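# Stand the bottle on the bench, shelf level on four pins

## Task

Put the bottle upright on the bench, away from the rack, and finish with the shelf resting level on all four of its pins and its jars still upright on it.

## Robot and tools

Robot: two UR7e-type arms, left_arm and right_arm, each carrying a Robotiq 2F-85 two-finger gripper and a wrist camera. Base origins in the scene frame: left_arm (+0.006, +0.505, +0.047) m, right_arm (-0.064, -0.368, +0.047) m, each yawed about 2 degrees. A camera stand sits behind the arms.

Frames. Scene frame: origin at table-top height midway between the nominal bases, +x out over the table, +y toward left_arm, +z up. Left and right in images are not arm names. Gripper frame: fingers point along its +z, close along its y; a block juts about 10 cm toward its +x. end_effector_position is the point between the closed pads; closed fingertips reach about 19 mm past it, open ones about 6 mm. Printed positions may be off by a few cm.

execute_actions(actions, cameras). actions is a list of actions; each action is a list of up to 15 rows, one row per 1/30 s step; a short action repeats its final row to fill 15 steps. Every row holds 18 numbers, each in [-1, 1], covering both arms even if one is idle: left dx, dy, dz, rx, ry, rz, gripper position, force_limit, speed, then the same nine for the right. dx..rz are offsets, not poses: measured along scene axes from that arm's Hand target as it was when the action began (every row counts from that same start, not from the prior row). 1.0 equals 0.6 m of travel or 180 degrees; rx, ry, rz form one rotation vector turning about the hand's position. A new action starts from the updated Hand target, so repeating an offset moves again. Sending six zeros re-requests the current Hand target. cameras: list of names (cam_high, cam_low, cam_left_wrist, cam_right_wrist), ["all"], or []; images come by default only when actions is empty.

Gripper numbers (absolute, not offsets): position +1 = fully open (85 mm), about -0.8 = pads touching, -1 = close until blocked. force_limit -1..+1 scales motor push; speed -1..+1 gives roughly 20, 85, 150 mm/s at -1, 0, +1. Both begin at +1. Slow closes grip gently (about 30 to 100 N per pad); fast closes from well open grip hard (up to about 245 N). To keep a gripper unchanged, resend its last three numbers, since 0 is a real command. New force_limit/speed apply only with a position change of at least 0.01. To grip, send -1 and confirm object_status 2.

move(target, speed, blend, stop_force, zero, blocking, cameras). target is one 18-number row (same layout and scale as above) or a list of up to 15 such rows; every row is an offset from the Hand targets at the move's start, not from the previous row. Each gripper travels a straight line. speed: top path speed in m/s, 0.002 to 3.6, default 0.25 (turning up to twice that in rad/s); one value or one per row. blend: corner rounding in m for a list, default 0 (stop at each row). stop_force: 3 to 120 N, shared by both arms; an arm's path ends when its wrist sensor feels that much push against its travel (or a large change in any direction), after which it backs off slightly but still presses somewhat. Don't rely on it for light or loose contacts, or when the gripper rotates; omit it when lifting away from something. zero (only with stop_force): true rezeroes moving arms first; false counts from the last zero. blocking=false returns after about 0.5 s while motion continues (not allowed with stop_force). Moves never avoid obstacles or the other arm, cap at 10 s, and fast paths overshoot. Keep paths away from an arm's own base. The result adds a move: line: done, off_target, moving, held, fault etc., plus limits (paced = pose clipped, held = steps withheld); unnamed arms finished within 3 mm and 2 degrees.

wait(seconds 0 to 10, cameras): let time pass holding commands. stop(cameras): brake a running move (fingers continue). zoom_image(camera, region=[x0, y0, x1, y1] pixels, top-left origin, at most 504 by 504) enlarges the latest image from that camera; images are 672x504. zero_wrist_force(arm: left_arm or right_arm) tares that sensor. read_manual(section="licences") only returns licence text. finished_scene(scene: current scene number) ends the scene irreversibly; do it only once the goal holds with the robot's hands off.

Result lines: per gripper end_effector_position (m), quat_wxyz, velocities (omitted when joints read within noise), Hand target (last commanded pose after clipping; next offsets count from it; the hand often rests a bit short of it), Tool commands, object_status (0 moving, 1 blocked while opening, 2 blocked while closing = holding, 3 reached requested opening or pads met), position_measured in counts (3 open, 78 = 60 mm, 130 = 40 mm, 180 = 20 mm, 230 pads together), Wrist force/torque in the gripper's own axes (force from surface into arm) plus the peak since last shown, joint positions and torques, motor temperatures, MOTOR HOT warnings.

Cautions. Orientation commands are clipped to 32 degrees from the measured pose per step. A torque fault (wrist joints 25.7 N m, others 138 N m) or roughly 150 N of outside force freezes that arm for 10 s; the arms are stiff, so aim targets only slightly past a contact and move slowly near things. Never let the arms or fingers collide or squeeze each other. Do not drop, fling or slam parts, or let anything leave the table; release parts only when they are still and supported. Avoid hard grips on objects still resting on a surface, and long stretched or loaded holds that overheat motors (85 °C brakes the arm).

Each tool is called after "Emit:" by a JSON object that holds its "name" and its "arguments", one argument or row to a line.

## Session

Emit:
{"name": "execute_actions", "arguments": {
  "actions": []
}}

Scene clock: 0.00 s.
left_arm: end_effector_position=(+0.4328, -0.1361, +0.3449) position_measured=3 object_status=3 end_effector_quat_wxyz=(-0.165, -0.174, +0.970, -0.031) | right_arm: end_effector_position=(+0.3553, -0.5622, +0.2565) position_measured=3 object_status=3 end_effector_quat_wxyz=(+0.062, +0.775, -0.626, +0.065)
Joint positions: left_arm=[-1.081 -0.791 0.584 -1.308 -1.904 -1.392] | right_arm=[3.139 -1.447 -2.02 -1.216 1.394 -1.821]
Joint velocities: within noise
Joint torques (N m): no reading
Motor temperatures (°C): left_arm=[34 41 31 37 40 40] | right_arm=[48 45 45 39 48 48]
Wrist force (N): no reading
Wrist torque (N m): no reading
Wrist force, peak (N): no reading
Hand target: left_arm +0.4328, -0.1361, +0.3449; -0.165, -0.174, +0.970, -0.031 | right_arm +0.3553, -0.5622, +0.2565; +0.062, +0.775, -0.626, +0.065
Tool commands: left_gripper/position=+1.0 left_gripper/force_limit=+1.0 left_gripper/speed=+1.0 right_gripper/position=+1.0 right_gripper/force_limit=+1.0 right_gripper/speed=+1.0

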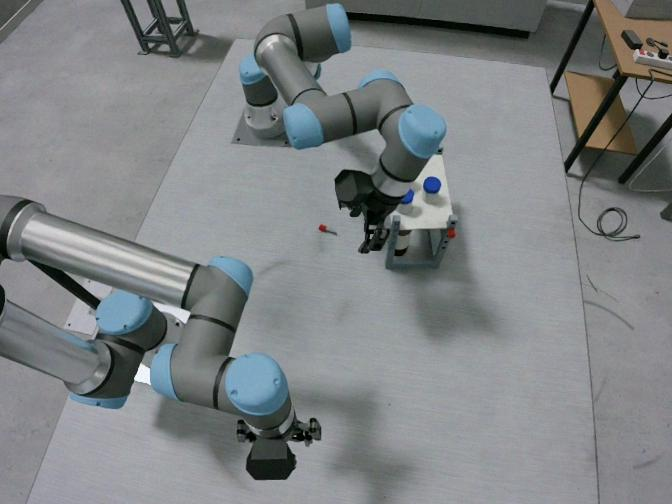

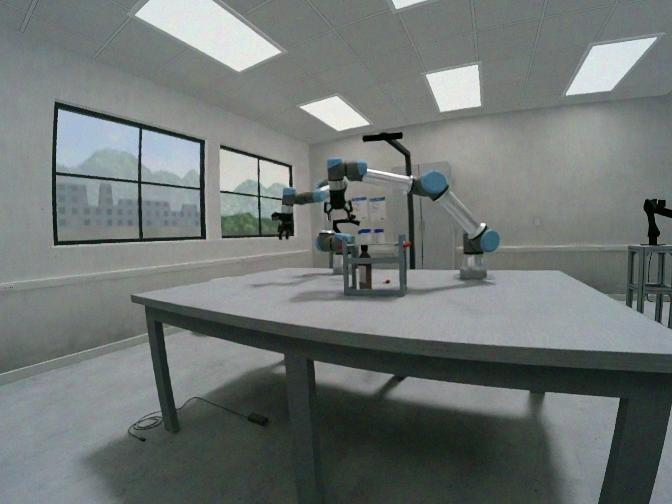

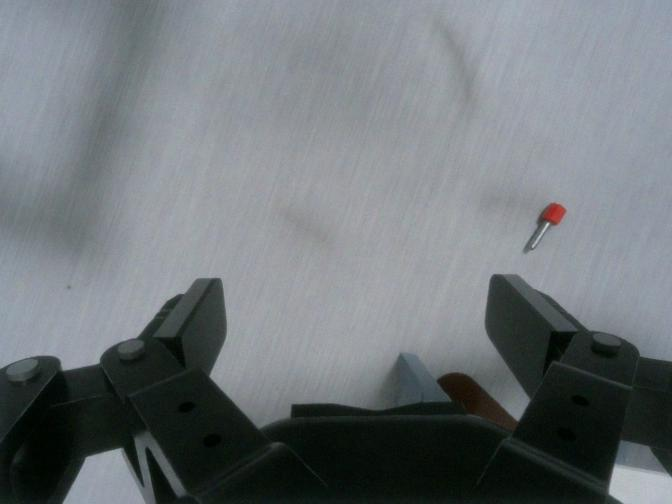

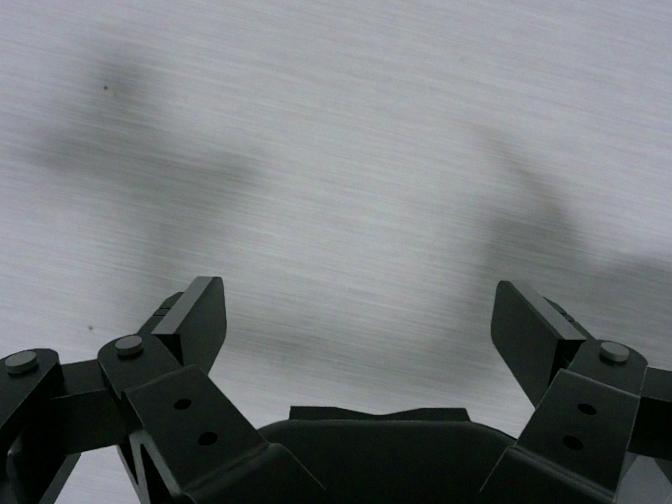

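Emit:
{"name": "zoom_image", "arguments": {
  "camera": "cam_high",
  "region": [300, 130, 500, 290]
}}

Emit:
{"name": "zoom_image", "arguments": {
  "camera": "cam_low",
  "region": [320, 200, 440, 310]
}}

Emit:
{"name": "zoom_image", "arguments": {
  "camera": "cam_left_wrist",
  "region": [380, 180, 672, 504]
}}

Scaled by 2.520 from the camera's 672x504 image, which has a finer 960x720 frame.

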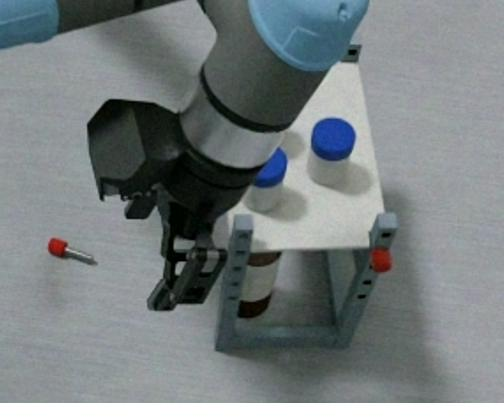

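Scaled by 4.200 from the camera's 672x504 image, which has a finer 960x720 frame.

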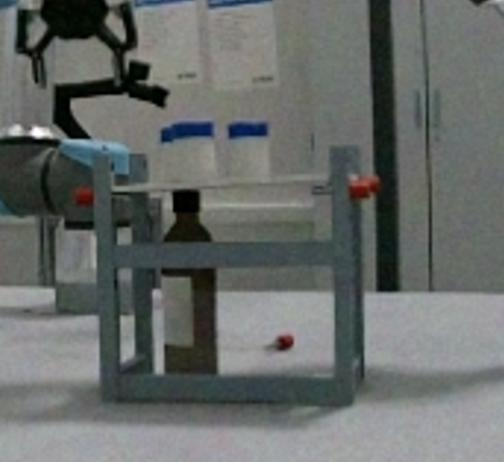

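Scaled by 1.556 from the camera's 672x504 image, which has a finer 960x720 frame.

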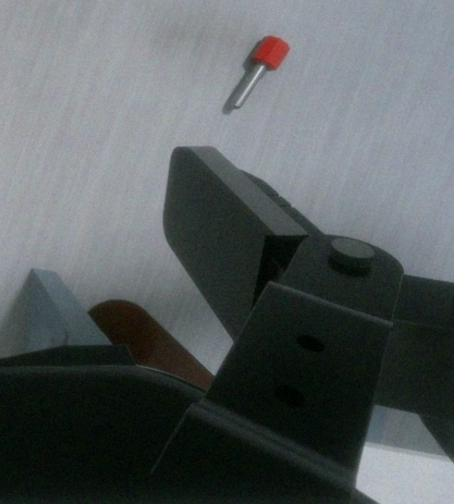

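Emit:
{"name": "move", "arguments": {
  "target": [-0.22, 0.06, 0.35, 0.02, -0.107, -0.112, 1, 1, 1, 0, 0, 0, 0, 0, 0, 1, 1, 1],
  "cameras": ["all"]
}}

Scene clock: 23.27 s.
left_arm: end_effector_position=(+0.3005, -0.0995, +0.5542) position_measured=3 object_status=3 end_effector_quat_wxyz=(+0.004, +0.000, +1.000, -0.007) | right_arm: end_effector_position=(+0.3553, -0.5622, +0.2565) position_measured=3 object_status=3 end_effector_quat_wxyz=(+0.062, +0.775, -0.626, +0.065)
Joint positions: left_arm=[-1.352 -0.841 0.035 -0.781 -1.567 -1.317] | right_arm=[3.139 -1.447 -2.02 -1.216 1.394 -1.821]
Joint torques (N m): left_arm=[-11.91 -39.58 -25.79 -1.23 1.75 -1.3] | right_arm=[-0.13 17.67 25.59 2.6 -0.35 -0.27]
Wrist force (N): left_arm=[0.9 0.0 0.4] | right_arm=[-0.1 -0.2 0.2]
Wrist torque (N m): left_arm=[0.00 -0.17 -0.02] | right_arm=[-0.03 0.01 0.00]
Wrist force, peak (N): left_arm=[-1.8 -0.5 1.2] | right_arm=[0.0 -0.6 0.3]
Hand target: left_arm +0.3008, -0.1001, +0.5549; +0.001, +0.000, +1.000, +0.000 | right_arm +0.3553, -0.5622, +0.2565; +0.062, +0.775, -0.626, +0.065
Off the commanded pose: left_arm 0.001 m, 1 deg | right_arm 0.000 m, 0 deg.
elbow stopped short (left arm): the move would have taken joint 3 (elbow) straighter than the controller allows.
move: done

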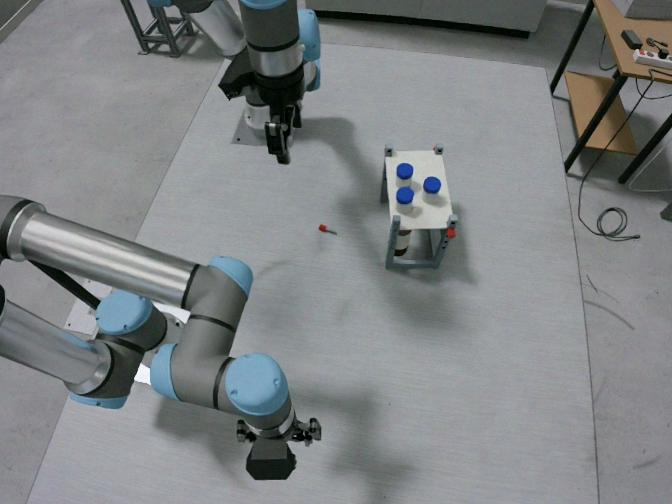

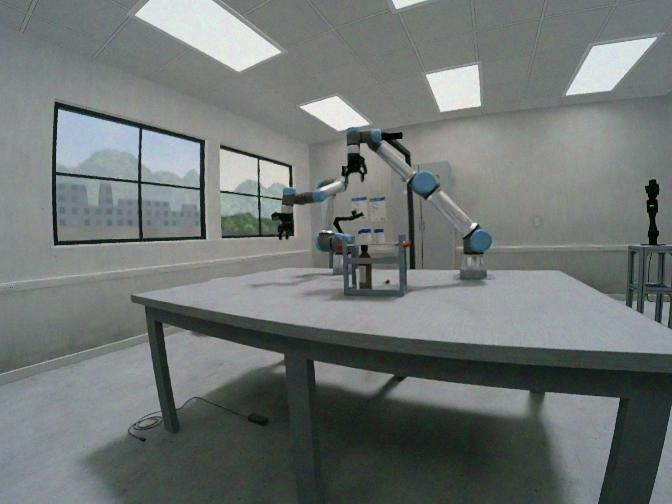

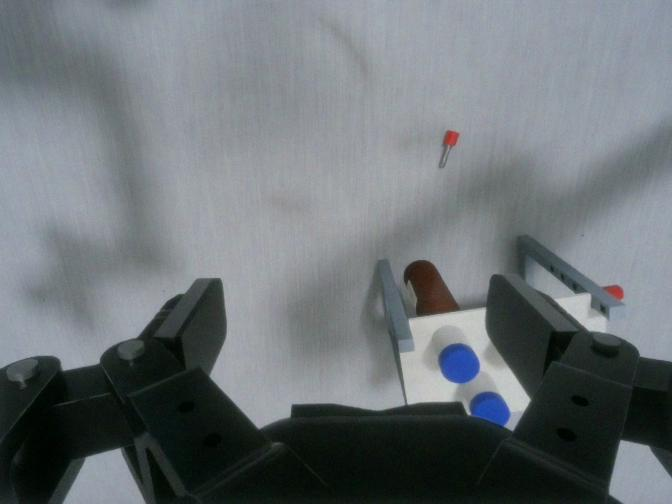

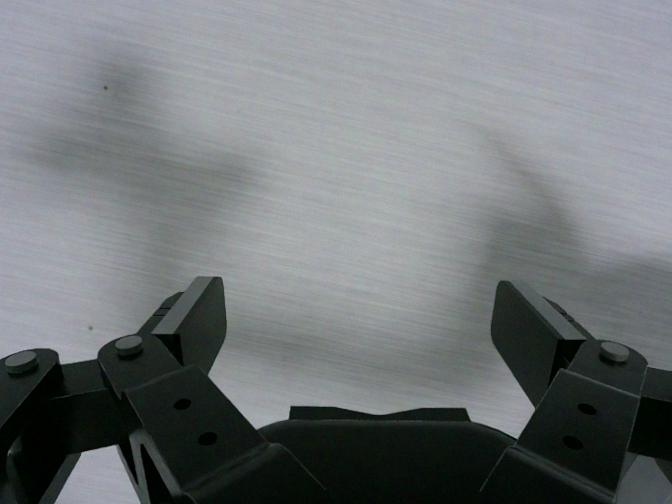

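Emit:
{"name": "zoom_image", "arguments": {
  "camera": "cam_high",
  "region": [310, 130, 480, 280]
}}

Emit:
{"name": "zoom_image", "arguments": {
  "camera": "cam_low",
  "region": [330, 220, 420, 305]
}}

Emit:
{"name": "zoom_image", "arguments": {
  "camera": "cam_left_wrist",
  "region": [360, 110, 672, 420]
}}

Scaled by 2.965 from the camera's 672x504 image, which has a finer 960x720 frame.

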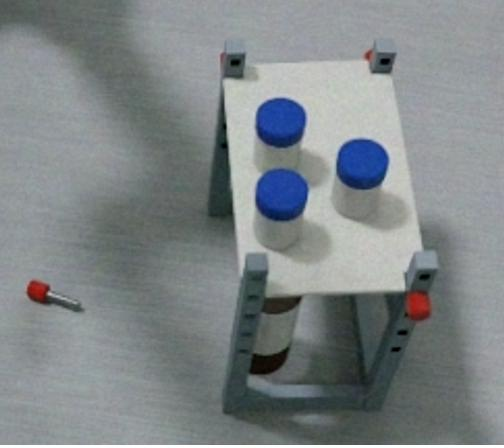

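Scaled by 5.600 from the camera's 672x504 image, which has a finer 960x720 frame.

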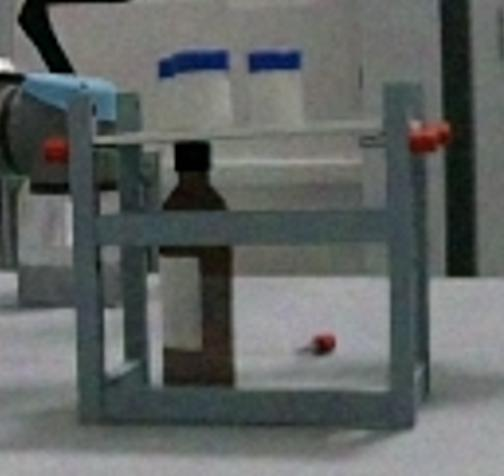

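Scaled by 1.615 from the camera's 672x504 image, which has a finer 960x720 frame.

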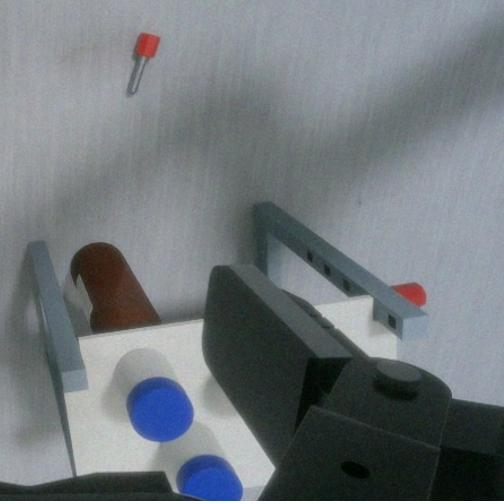

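Emit:
{"name": "move", "arguments": {
  "target": [0.03, 0.2, -0.51, 0, -0.389, 0, 1, 1, 1, 0, 0, 0, 0, 0, 0, 1, 1, 1],
  "cameras": ["cam_left_wrist", "cam_high"]
}}

Scene clock: 76.70 s.
left_arm: end_effector_position=(+0.3188, +0.0199, +0.2489) position_measured=3 object_status=3 end_effector_quat_wxyz=(+0.575, +0.000, +0.818, +0.000) | right_arm: end_effector_position=(+0.3553, -0.5622, +0.2565) position_measured=3 object_status=3 end_effector_quat_wxyz=(+0.062, +0.775, -0.626, +0.065)
Joint positions: left_arm=[-1.734 -1.378 2.093 -1.944 -0.369 -1.935] | right_arm=[3.139 -1.447 -2.02 -1.216 1.394 -1.821]
Joint torques (N m): left_arm=[-12.07 -18.45 -27.07 -0.94 3.75 -1.23] | right_arm=[-0.85 17.61 23.94 2.64 -0.42 -0.31]
Wrist force (N): left_arm=[0.8 -0.5 0.3] | right_arm=[0.1 -0.1 -0.1]
Wrist torque (N m): left_arm=[0.02 -0.24 0.23] | right_arm=[-0.01 -0.03 0.01]
Wrist force, peak (N): left_arm=[2.2 -0.1 0.8] | right_arm=[0.2 -0.4 0.6]
Hand target: left_arm +0.3188, +0.0199, +0.2489; +0.575, +0.000, +0.818, +0.000 | right_arm +0.3553, -0.5622, +0.2565; +0.062, +0.775, -0.626, +0.065
Off the commanded pose: left_arm 0.000 m, 0 deg | right_arm 0.000 m, 0 deg.
move: done
Images, in order (width x height): cam_high 672x504, cam_left_wrist 672x504.

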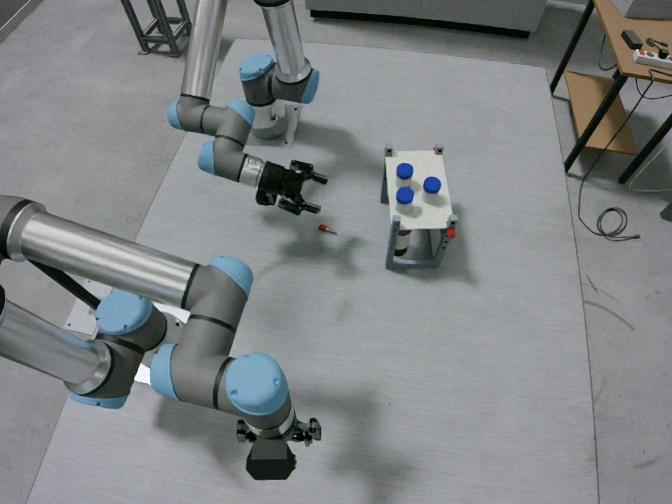

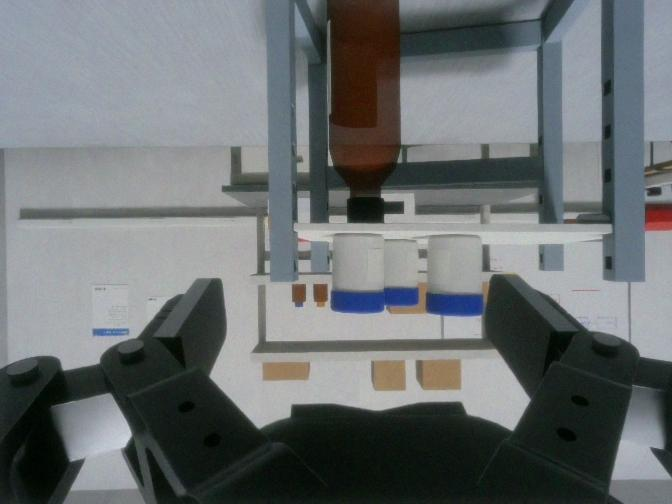

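Emit:
{"name": "zoom_image", "arguments": {
  "camera": "cam_left_wrist",
  "region": [250, 120, 450, 320]
}}

Emit:
{"name": "zoom_image", "arguments": {
  "camera": "cam_left_wrist",
  "region": [480, 120, 672, 312]
}}

Scaled by 2.520 from the camera's 672x504 image, which has a finer 960x720 frame.

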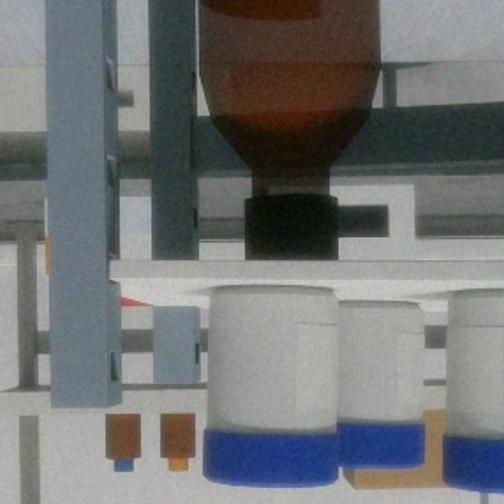

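Scaled by 2.625 from the camera's 672x504 image, which has a finer 960x720 frame.

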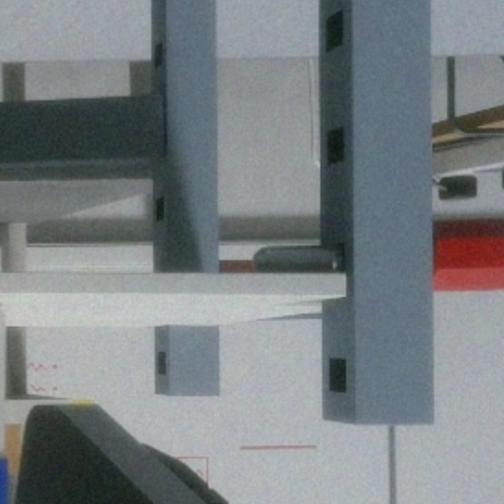

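Emit:
{"name": "move", "arguments": {
  "target": [-0.115, 0.45, 0.2, 0, 0, 0, 1, 1, 1, -0.03, 0.5, 0.1, 0.0223, -0.0255, -0.3129, 1, 1, 1]
}}

Emit:
{"name": "move", "arguments": {
  "target": [0, 0, 0, 0, 0, 0, 1, 1, 1, -0.0455, 0.5287, -0.244, 0, 0, -0.3129, 1, 1, 1],
  "cameras": ["cam_right_wrist", "cam_left_wrist", "cam_high"]
}}

Scene clock: 152.80 s.
left_arm: end_effector_position=(+0.2498, +0.2898, +0.3689) position_measured=3 object_status=3 end_effector_quat_wxyz=(+0.575, +0.000, +0.818, +0.000) | right_arm: end_effector_position=(+0.3373, -0.2622, +0.3165) position_measured=3 object_status=3 end_effector_quat_wxyz=(-0.035, -0.386, +0.921, -0.037)
Joint positions: left_arm=[-2.263 -2.272 2.253 -0.514 -0.732 -2.727] | right_arm=[3.798 -1.384 -1.878 -1.535 1.515 -0.169]
Joint torques (N m): left_arm=[-13.66 -2.34 -16.45 1.32 -0.69 -1.54] | right_arm=[7.53 6.89 39.93 0.28 -2.33 2.09]
Wrist force (N): left_arm=[1.1 -0.7 0.6] | right_arm=[0.0 0.1 0.2]
Wrist torque (N m): left_arm=[-0.02 -0.25 0.26] | right_arm=[0.08 0.03 -0.10]
Wrist force, peak (N): left_arm=[1.1 -1.7 0.6] | right_arm=[1.5 -0.1 0.6]
Hand target: left_arm +0.2498, +0.2899, +0.3689; +0.575, +0.000, +0.818, +0.000 | right_arm +0.3373, -0.2622, +0.3165; -0.035, -0.386, +0.921, -0.037
Off the commanded pose: left_arm 0.000 m, 0 deg | right_arm 0.000 m, 0 deg.
move: done

Scene clock: 155.37 s.
left_arm: end_effector_position=(+0.2498, +0.2899, +0.3689) position_measured=3 object_status=3 end_effector_quat_wxyz=(+0.575, +0.000, +0.818, +0.000) | right_arm: end_effector_position=(+0.3100, +0.0550, +0.1702) position_measured=3 object_status=3 end_effector_quat_wxyz=(-0.048, +0.094, +0.994, -0.016)
Joint positions: left_arm=[-2.263 -2.273 2.253 -0.514 -0.732 -2.727] | right_arm=[4.226 -1.869 -1.759 -1.153 1.645 1.237]
Joint torques (N m): left_arm=[-11.92 -2.69 -16.31 1.23 -0.51 -1.59] | right_arm=[8.13 24.18 38.01 4.5 -1.71 1.97]
Wrist force (N): left_arm=[1.2 -0.6 0.4] | right_arm=[0.0 -0.5 0.2]
Wrist torque (N m): left_arm=[0.00 -0.27 0.26] | right_arm=[-0.16 0.03 -0.11]
Wrist force, peak (N): left_arm=[1.4 -0.7 0.7] | right_arm=[1.1 -1.0 -0.3]
Hand target: left_arm +0.2498, +0.2899, +0.3689; +0.575, +0.000, +0.818, +0.000 | right_arm +0.3100, +0.0550, +0.1701; -0.048, +0.094, +0.994, -0.016
Off the commanded pose: left_arm 0.000 m, 0 deg | right_arm 0.000 m, 0 deg.
move: done
Images, in order (width x height): cam_high 672x504, cam_left_wrist 672x504, cam_right_wrist 672x504.

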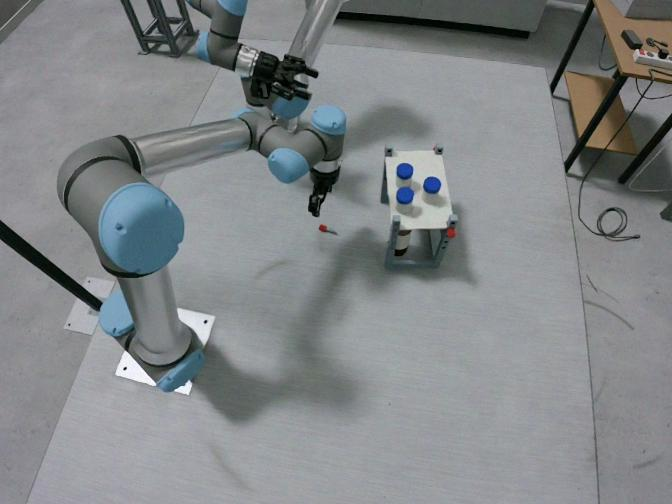

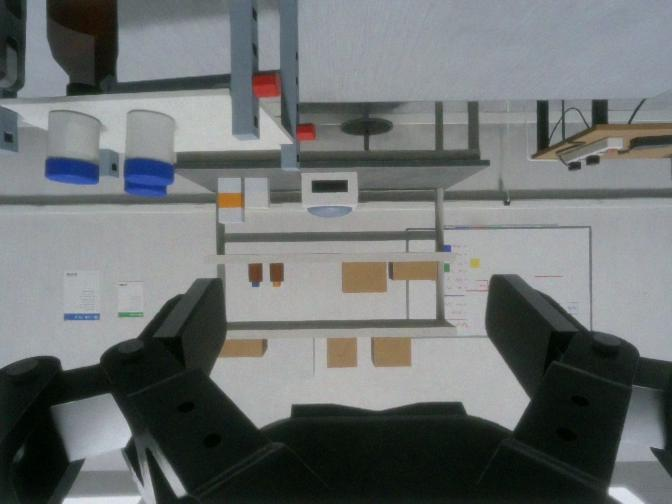

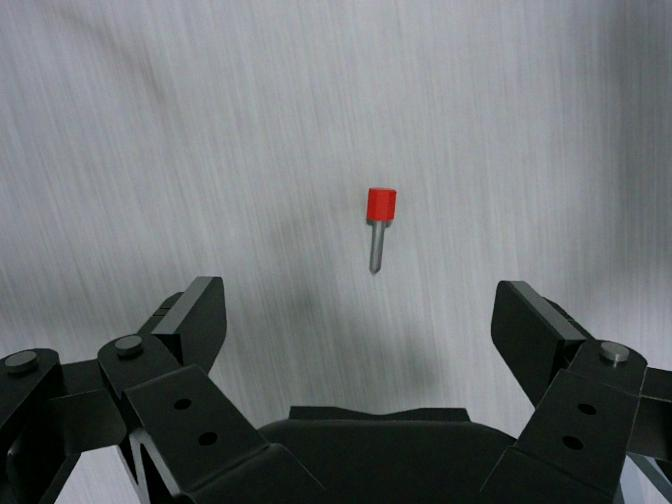

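Emit:
{"name": "zoom_image", "arguments": {
  "camera": "cam_right_wrist",
  "region": [330, 170, 430, 290]
}}

Scaled by 4.200 from the camera's 672x504 image, which has a finer 960x720 frame.

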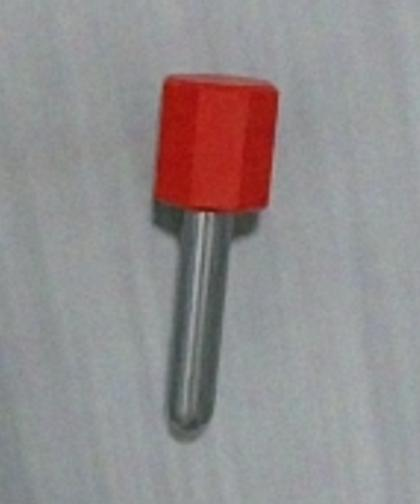

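Emit:
{"name": "move", "arguments": {
  "target": [0, 0, 0, 0, 0, 0, 1, 1, 1, 0.0112, 0.0322, -0.183, 0, 0, -0.0217, -0.1, 1, 0],
  "cameras": ["cam_right_wrist"]
}}

Scene clock: 177.83 s.
left_arm: end_effector_position=(+0.2498, +0.2899, +0.3689) position_measured=3 object_status=3 end_effector_quat_wxyz=(+0.575, +0.000, +0.818, +0.000) | right_arm: end_effector_position=(+0.3167, +0.0743, +0.0604) position_measured=141 object_status=3 end_effector_quat_wxyz=(-0.048, +0.128, +0.990, -0.014)
Joint positions: left_arm=[-2.263 -2.273 2.253 -0.514 -0.732 -2.727] | right_arm=[4.231 -2.058 -1.819 -0.899 1.65 1.31]
Joint torques (N m): left_arm=[-11.48 -2.22 -17.08 1.28 -0.54 -1.42] | right_arm=[2.8 31.25 34.03 4.46 2.44 1.9]
Wrist force (N): left_arm=[1.0 -0.5 0.7] | right_arm=[-0.2 -0.6 0.3]
Wrist torque (N m): left_arm=[0.01 -0.24 0.26] | right_arm=[-0.10 0.10 -0.12]
Wrist force, peak (N): left_arm=[1.4 -0.7 0.8] | right_arm=[-0.3 0.1 2.3]
Hand target: left_arm +0.2498, +0.2899, +0.3689; +0.575, +0.000, +0.818, +0.000 | right_arm +0.3168, +0.0743, +0.0603; -0.048, +0.128, +0.990, -0.014
Off the commanded pose: left_arm 0.000 m, 0 deg | right_arm 0.000 m, 0 deg.
move: done
Images, in order (width x height): cam_right_wrist 672x504.

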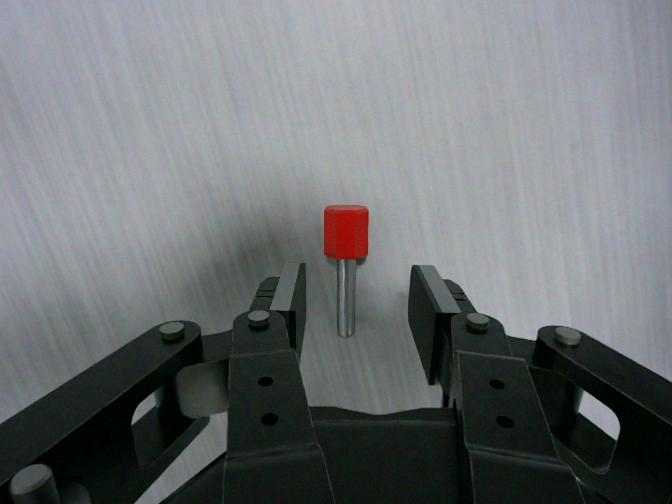

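Emit:
{"name": "move", "arguments": {
  "target": [0, 0, 0, 0, 0, 0, 1, 1, 1, -0.001, -0.0038, -0.04, 0, 0, 0, -0.1, 1, 0],
  "cameras": ["cam_right_wrist", "cam_low"],
  "stop_force": 8,
  "speed": 0.05
}}

Scene clock: 205.73 s.
left_arm: end_effector_position=(+0.2498, +0.2899, +0.3689) position_measured=3 object_status=3 end_effector_quat_wxyz=(+0.575, +0.000, +0.818, +0.000) | right_arm: end_effector_position=(+0.3162, +0.0721, +0.0363) position_measured=141 object_status=3 end_effector_quat_wxyz=(-0.048, +0.128, +0.990, -0.014)
Joint positions: left_arm=[-2.263 -2.273 2.253 -0.514 -0.732 -2.727] | right_arm=[4.23 -2.095 -1.84 -0.841 1.649 1.309]
Joint torques (N m): left_arm=[-11.54 -1.97 -17.05 1.11 -0.54 -1.51] | right_arm=[-8.35 31.49 4.49 4.43 -1.77 -1.94]
Wrist force (N): left_arm=[1.0 -1.0 0.6] | right_arm=[0.0 -0.2 0.4]
Wrist torque (N m): left_arm=[-0.05 -0.24 0.26] | right_arm=[-0.03 0.06 -0.04]
Wrist force, peak (N): left_arm=[1.4 -0.6 0.4] | right_arm=[-0.1 -0.5 0.7]
Hand target: left_arm +0.2498, +0.2899, +0.3689; +0.575, +0.000, +0.818, +0.000 | right_arm +0.3162, +0.0721, +0.0363; -0.048, +0.128, +0.990, -0.014
Off the commanded pose: left_arm 0.000 m, 0 deg | right_arm 0.000 m, 0 deg.
move: done
Images, in order (width x height): cam_low 672x504, cam_right_wrist 672x504.

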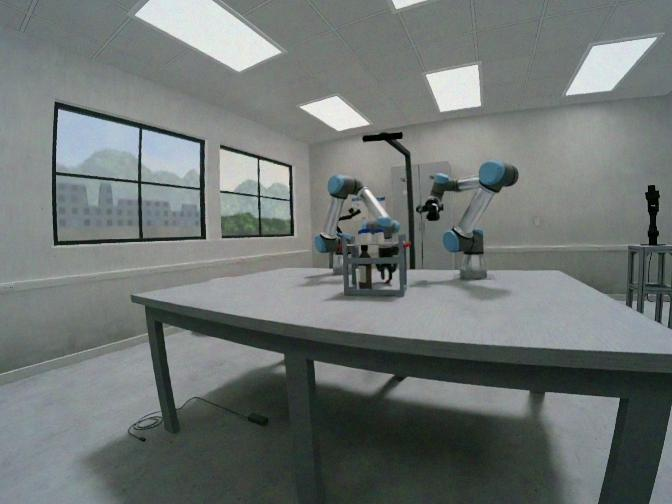

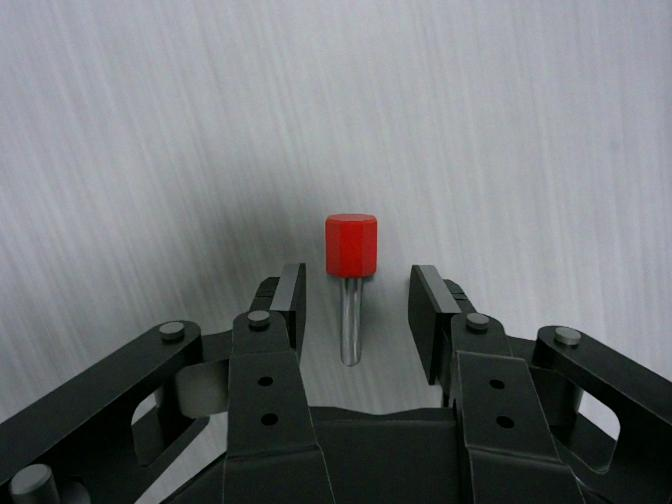

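Emit:
{"name": "move", "arguments": {
  "target": [
    [0, 0, 0, 0, 0, 0, 1, 1, 1, -0.0273, 0.0045, 0, 0, 0, 0, -0.1, 1, 0],
    [0, 0, 0, 0, 0, 0, 1, 1, 1, -0.0273, 0.0045, -0.0225, 0, 0, 0, -0.1, 1, 0]
  ],
  "cameras": ["cam_right_wrist"],
  "stop_force": 6,
  "speed": 0.03
}}

Scene clock: 227.80 s.
left_arm: end_effector_position=(+0.2498, +0.2899, +0.3689) position_measured=3 object_status=3 end_effector_quat_wxyz=(+0.575, +0.000, +0.818, +0.000) | right_arm: end_effector_position=(+0.2998, +0.0748, +0.0228) position_measured=141 object_status=3 end_effector_quat_wxyz=(-0.048, +0.128, +0.990, -0.014)
Joint positions: left_arm=[-2.263 -2.273 2.253 -0.514 -0.732 -2.727] | right_arm=[4.256 -2.104 -1.875 -0.795 1.651 1.336]
Joint torques (N m): left_arm=[-11.33 -2.1 -16.72 1.2 -0.51 -1.48] | right_arm=[7.16 30.73 3.24 4.45 2.33 1.86]
Wrist force (N): left_arm=[1.2 -0.7 0.7] | right_arm=[0.1 -0.3 0.2]
Wrist torque (N m): left_arm=[-0.01 -0.28 0.26] | right_arm=[-0.04 0.03 -0.10]
Wrist force, peak (N): left_arm=[1.3 -0.7 0.7] | right_arm=[-0.9 -0.8 0.0]
Hand target: left_arm +0.2498, +0.2899, +0.3689; +0.575, +0.000, +0.818, +0.000 | right_arm +0.2998, +0.0748, +0.0228; -0.048, +0.128, +0.990, -0.014
Off the commanded pose: left_arm 0.000 m, 0 deg | right_arm 0.000 m, 0 deg.
move: done
Images, in order (width x height): cam_right_wrist 672x504.

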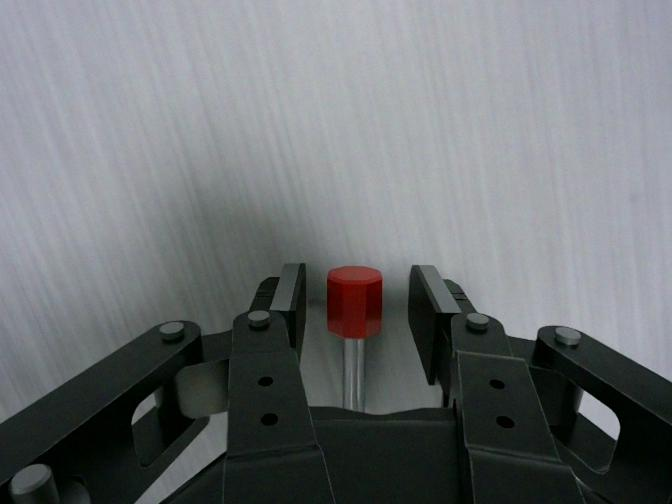

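Emit:
{"name": "move", "arguments": {
  "target": [
    [0, 0, 0, 0, 0, 0, 1, 1, 1, -0.0024, 0.0004, 0, 0, 0, 0, -0.1, -0.5, -1],
    [0, 0, 0, 0, 0, 0, 1, 1, 1, -0.0024, 0.0004, 0, 0, 0, 0, -1, -0.5, -1]
  ],
  "cameras": ["cam_right_wrist"],
  "speed": 0.03
}}

Scene clock: 236.70 s.
left_arm: end_effector_position=(+0.2498, +0.2899, +0.3689) position_measured=3 object_status=3 end_effector_quat_wxyz=(+0.575, +0.000, +0.818, +0.000) | right_arm: end_effector_position=(+0.2983, +0.0750, +0.0229) position_measured=187 object_status=0 end_effector_quat_wxyz=(-0.048, +0.128, +0.990, -0.014)
Joint positions: left_arm=[-2.263 -2.273 2.253 -0.514 -0.732 -2.727] | right_arm=[4.259 -2.103 -1.877 -0.793 1.651 1.338]
Joint torques (N m): left_arm=[-10.96 -1.11 -17.15 1.34 -0.51 -1.45] | right_arm=[8.18 45.21 5.01 4.12 2.21 1.83]
Wrist force (N): left_arm=[0.9 -0.6 0.6] | right_arm=[0.9 -2.7 -5.9]
Wrist torque (N m): left_arm=[0.01 -0.23 0.26] | right_arm=[-0.06 0.00 -0.10]
Wrist force, peak (N): left_arm=[1.4 -0.6 0.8] | right_arm=[0.8 -2.5 -6.1]
Hand target: left_arm +0.2498, +0.2899, +0.3689; +0.575, +0.000, +0.818, +0.000 | right_arm +0.2983, +0.0750, +0.0228; -0.048, +0.128, +0.990, -0.014
Off the commanded pose: left_arm 0.000 m, 0 deg | right_arm 0.000 m, 0 deg.
move: done
Images, in order (width x height): cam_right_wrist 672x504.

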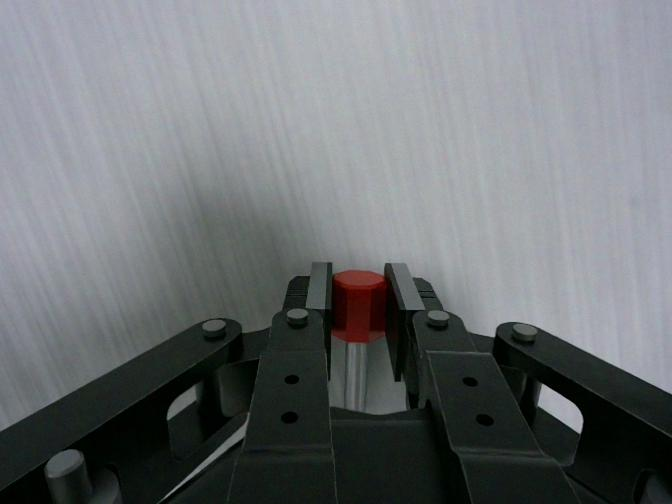

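Emit:
{"name": "move", "arguments": {
  "target": [
    [0, 0, 0, 0, 0, 0, 1, 1, 1, 0, 0, 0.03, 0, 0, 0, -1, -0.5, -1],
    [0, 0, 0, 0, 0, 0, 1, 1, 1, 0, -0.15, 0.4, 0, 0, 0, -1, -0.5, -1]
  ],
  "cameras": ["cam_right_wrist"],
  "speed": [0.05, 0.2],
  "blend": 0.005
}}

Emit:
{"name": "zoom_image", "arguments": {
  "camera": "cam_right_wrist",
  "region": [280, 230, 440, 430]
}}

Scene clock: 242.70 s.
left_arm: end_effector_position=(+0.2498, +0.2899, +0.3689) position_measured=3 object_status=3 end_effector_quat_wxyz=(+0.575, +0.000, +0.818, +0.000) | right_arm: end_effector_position=(+0.2983, -0.0150, +0.2628) position_measured=187 object_status=2 end_effector_quat_wxyz=(-0.048, +0.128, +0.990, -0.014)
Joint positions: left_arm=[-2.263 -2.273 2.253 -0.514 -0.732 -2.727] | right_arm=[4.175 -1.652 -1.77 -1.359 1.646 1.255]
Joint torques (N m): left_arm=[-10.97 -0.98 -17.17 1.2 -0.37 -1.56] | right_arm=[-9.03 37.04 39.89 0.42 -1.83 -2.11]
Wrist force (N): left_arm=[1.0 -0.8 0.5] | right_arm=[-0.4 -0.5 1.0]
Wrist torque (N m): left_arm=[-0.03 -0.24 0.26] | right_arm=[-0.12 0.06 -0.01]
Wrist force, peak (N): left_arm=[1.1 -0.7 0.9] | right_arm=[0.8 -2.5 -6.3]
Hand target: left_arm +0.2498, +0.2899, +0.3689; +0.575, +0.000, +0.818, +0.000 | right_arm +0.2983, -0.0150, +0.2628; -0.048, +0.128, +0.990, -0.014
Off the commanded pose: left_arm 0.000 m, 0 deg | right_arm 0.000 m, 0 deg.
move: done
Images, in order (width x height): cam_right_wrist 672x504.

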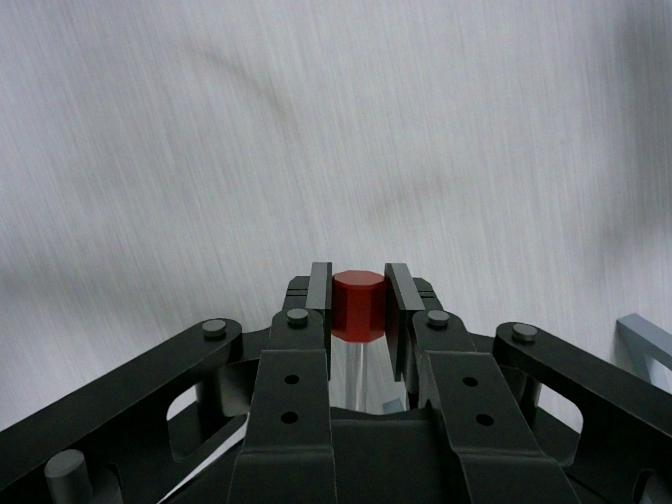

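Scaled by 2.520 from the camera's 672x504 image, which has a finer 960x720 frame.

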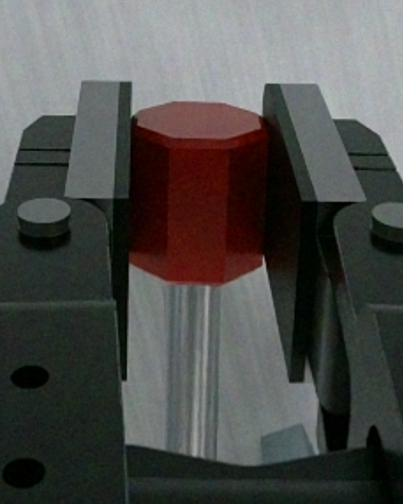

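Emit:
{"name": "move", "arguments": {
  "target": [
    [0, 0, 0, 0, 0, 0, 1, 1, 1, 0.136, -0.342, 0.062, 0.2318, -0.2334, 0.5909, -1, -0.5, -1],
    [0, 0, 0, 0, 0, 0, 1, 1, 1, 0.368, -0.198, -0.088, 0.2318, -0.2334, 0.5909, -1, -0.5, -1]
  ],
  "cameras": ["cam_right_wrist", "cam_high"]
}}

Scene clock: 289.13 s.
left_arm: end_effector_position=(+0.2498, +0.2899, +0.3689) position_measured=3 object_status=3 end_effector_quat_wxyz=(+0.575, +0.000, +0.818, +0.000) | right_arm: end_effector_position=(+0.5191, -0.1338, +0.2101) position_measured=187 object_status=2 end_effector_quat_wxyz=(-0.248, +0.704, -0.599, -0.291)
Joint positions: left_arm=[-2.263 -2.273 2.253 -0.514 -0.732 -2.727] | right_arm=[3.484 -1.999 -1.736 -0.832 2.344 -1.363]
Joint torques (N m): left_arm=[-10.83 -1.17 -17.31 1.21 -0.36 -1.37] | right_arm=[8.68 30.74 37.43 4.1 -0.47 1.88]
Wrist force (N): left_arm=[0.9 -0.9 0.6] | right_arm=[0.9 0.0 -0.4]
Wrist torque (N m): left_arm=[-0.04 -0.22 0.26] | right_arm=[-0.03 0.07 -0.31]
Wrist force, peak (N): left_arm=[1.2 -0.9 0.8] | right_arm=[0.9 1.8 -1.4]
Hand target: left_arm +0.2498, +0.2899, +0.3689; +0.575, +0.000, +0.818, +0.000 | right_arm +0.5191, -0.1338, +0.2100; -0.248, +0.704, -0.599, -0.291
Off the commanded pose: left_arm 0.000 m, 0 deg | right_arm 0.000 m, 0 deg.
move: done
Images, in order (width x height): cam_high 672x504, cam_right_wrist 672x504.

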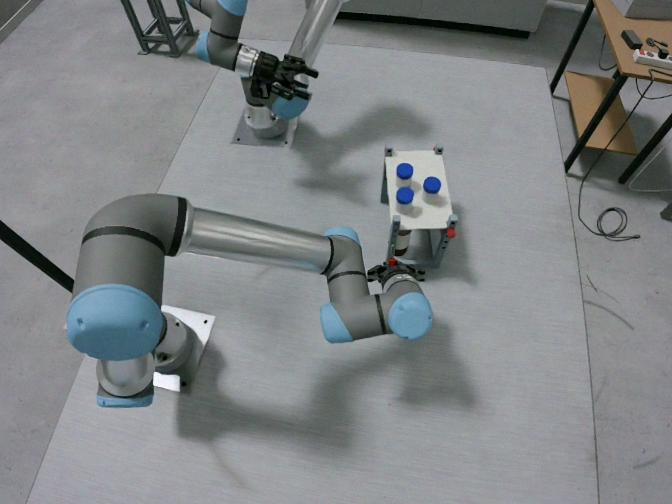

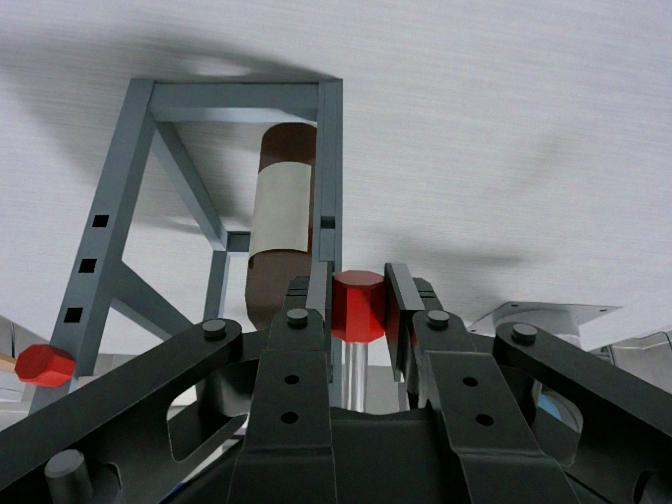

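Emit:
{"name": "zoom_image", "arguments": {
  "camera": "cam_right_wrist",
  "region": [240, 60, 440, 260]
}}

Emit:
{"name": "zoom_image", "arguments": {
  "camera": "cam_right_wrist",
  "region": [0, 200, 200, 400]
}}

Emit:
{"name": "zoom_image", "arguments": {
  "camera": "cam_right_wrist",
  "region": [240, 240, 440, 440]
}}

Scaled by 2.520 from the camera's 672x504 image, which has a finer 960x720 frame.

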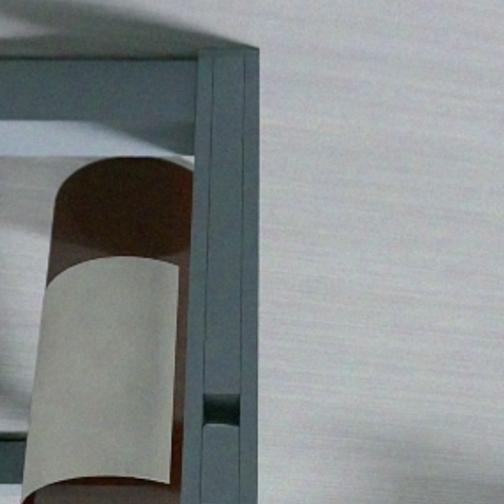

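Scaled by 2.520 from the camera's 672x504 image, which has a finer 960x720 frame.

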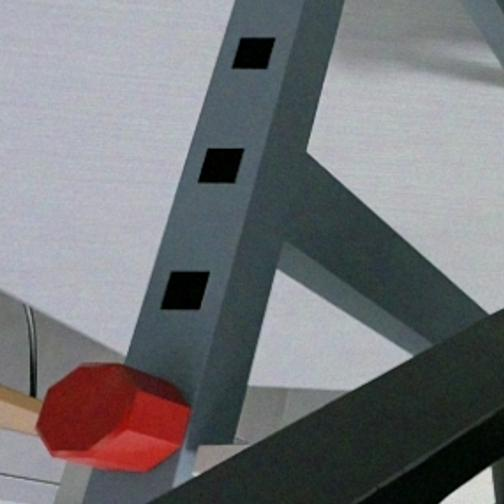

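Scaled by 2.520 from the camera's 672x504 image, which has a finer 960x720 frame.

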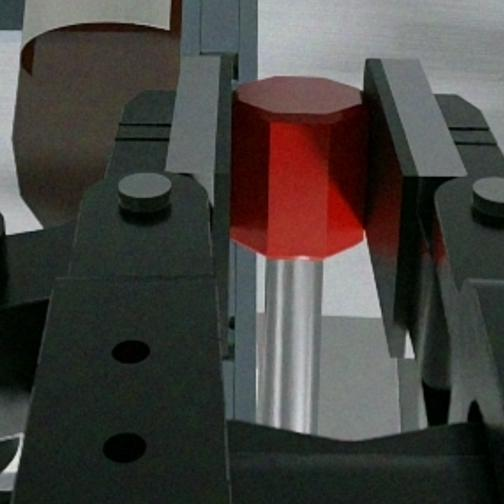

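Emit:
{"name": "move", "arguments": {
  "target": [0.2487, -0.4065, -0.2815, 0.0091, -0.1097, 0.0523, 1, 1, 1, 0, 0, 0, 0, 0, 0, -1, -0.5, -1],
  "cameras": ["cam_left_wrist", "cam_low"],
  "speed": 0.2
}}

Scene clock: 337.57 s.
left_arm: end_effector_position=(+0.3990, +0.0460, +0.2000) position_measured=3 object_status=3 end_effector_quat_wxyz=(+0.704, -0.058, +0.706, +0.059) | right_arm: end_effector_position=(+0.5191, -0.1338, +0.2100) position_measured=187 object_status=2 end_effector_quat_wxyz=(-0.248, +0.704, -0.599, -0.291)
Joint positions: left_arm=[-1.592 -1.027 1.798 -0.789 -0.153 -3.123] | right_arm=[3.484 -1.999 -1.735 -0.832 2.344 -1.363]
Joint torques (N m): left_arm=[10.29 -29.53 -24.02 1.58 -1.34 -1.03] | right_arm=[7.04 30.75 36.71 1.03 -0.11 1.59]
Wrist force (N): left_arm=[1.0 -0.9 0.0] | right_arm=[0.7 -0.2 -0.3]
Wrist torque (N m): left_arm=[0.01 -0.25 0.30] | right_arm=[-0.05 0.10 -0.32]
Wrist force, peak (N): left_arm=[2.2 -2.1 0.7] | right_arm=[1.1 -0.1 -0.5]
Hand target: left_arm +0.3990, +0.0460, +0.2000; +0.704, -0.058, +0.705, +0.059 | right_arm +0.5191, -0.1338, +0.2100; -0.248, +0.704, -0.599, -0.291
Off the commanded pose: left_arm 0.000 m, 0 deg | right_arm 0.000 m, 0 deg.
move: done
Images, in order (width x height): cam_low 672x504, cam_left_wrist 672x504.

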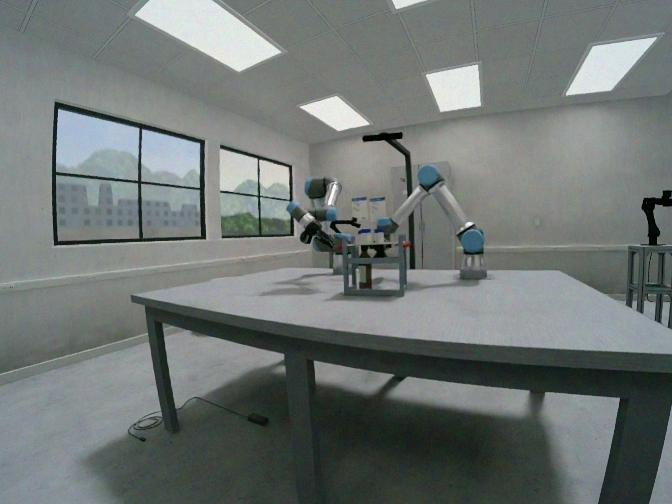

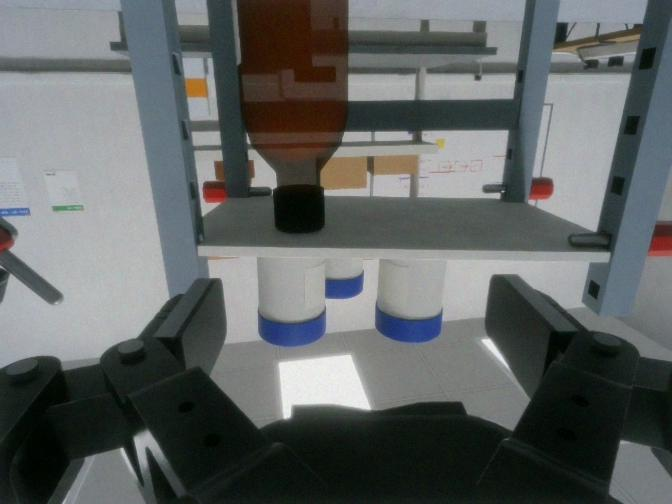

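Emit:
{"name": "zoom_image", "arguments": {
  "camera": "cam_left_wrist",
  "region": [120, 130, 350, 300]
}}

Emit:
{"name": "zoom_image", "arguments": {
  "camera": "cam_left_wrist",
  "region": [460, 130, 672, 320]
}}

Scaled by 2.191 from the camera's 672x504 image, which has a finer 960x720 frame.

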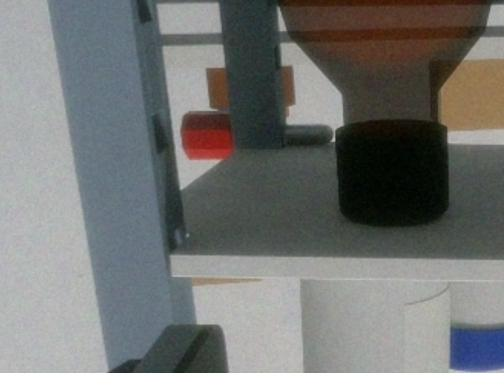

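Scaled by 2.377 from the camera's 672x504 image, which has a finer 960x720 frame.

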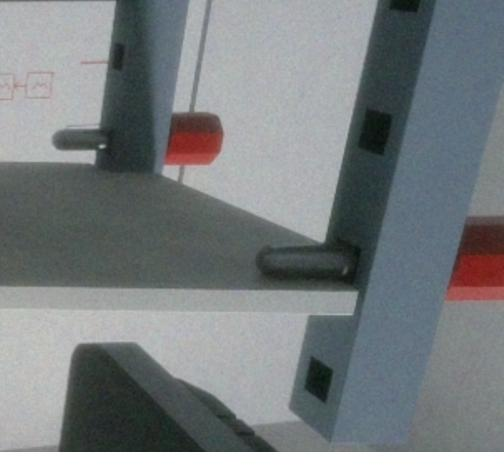

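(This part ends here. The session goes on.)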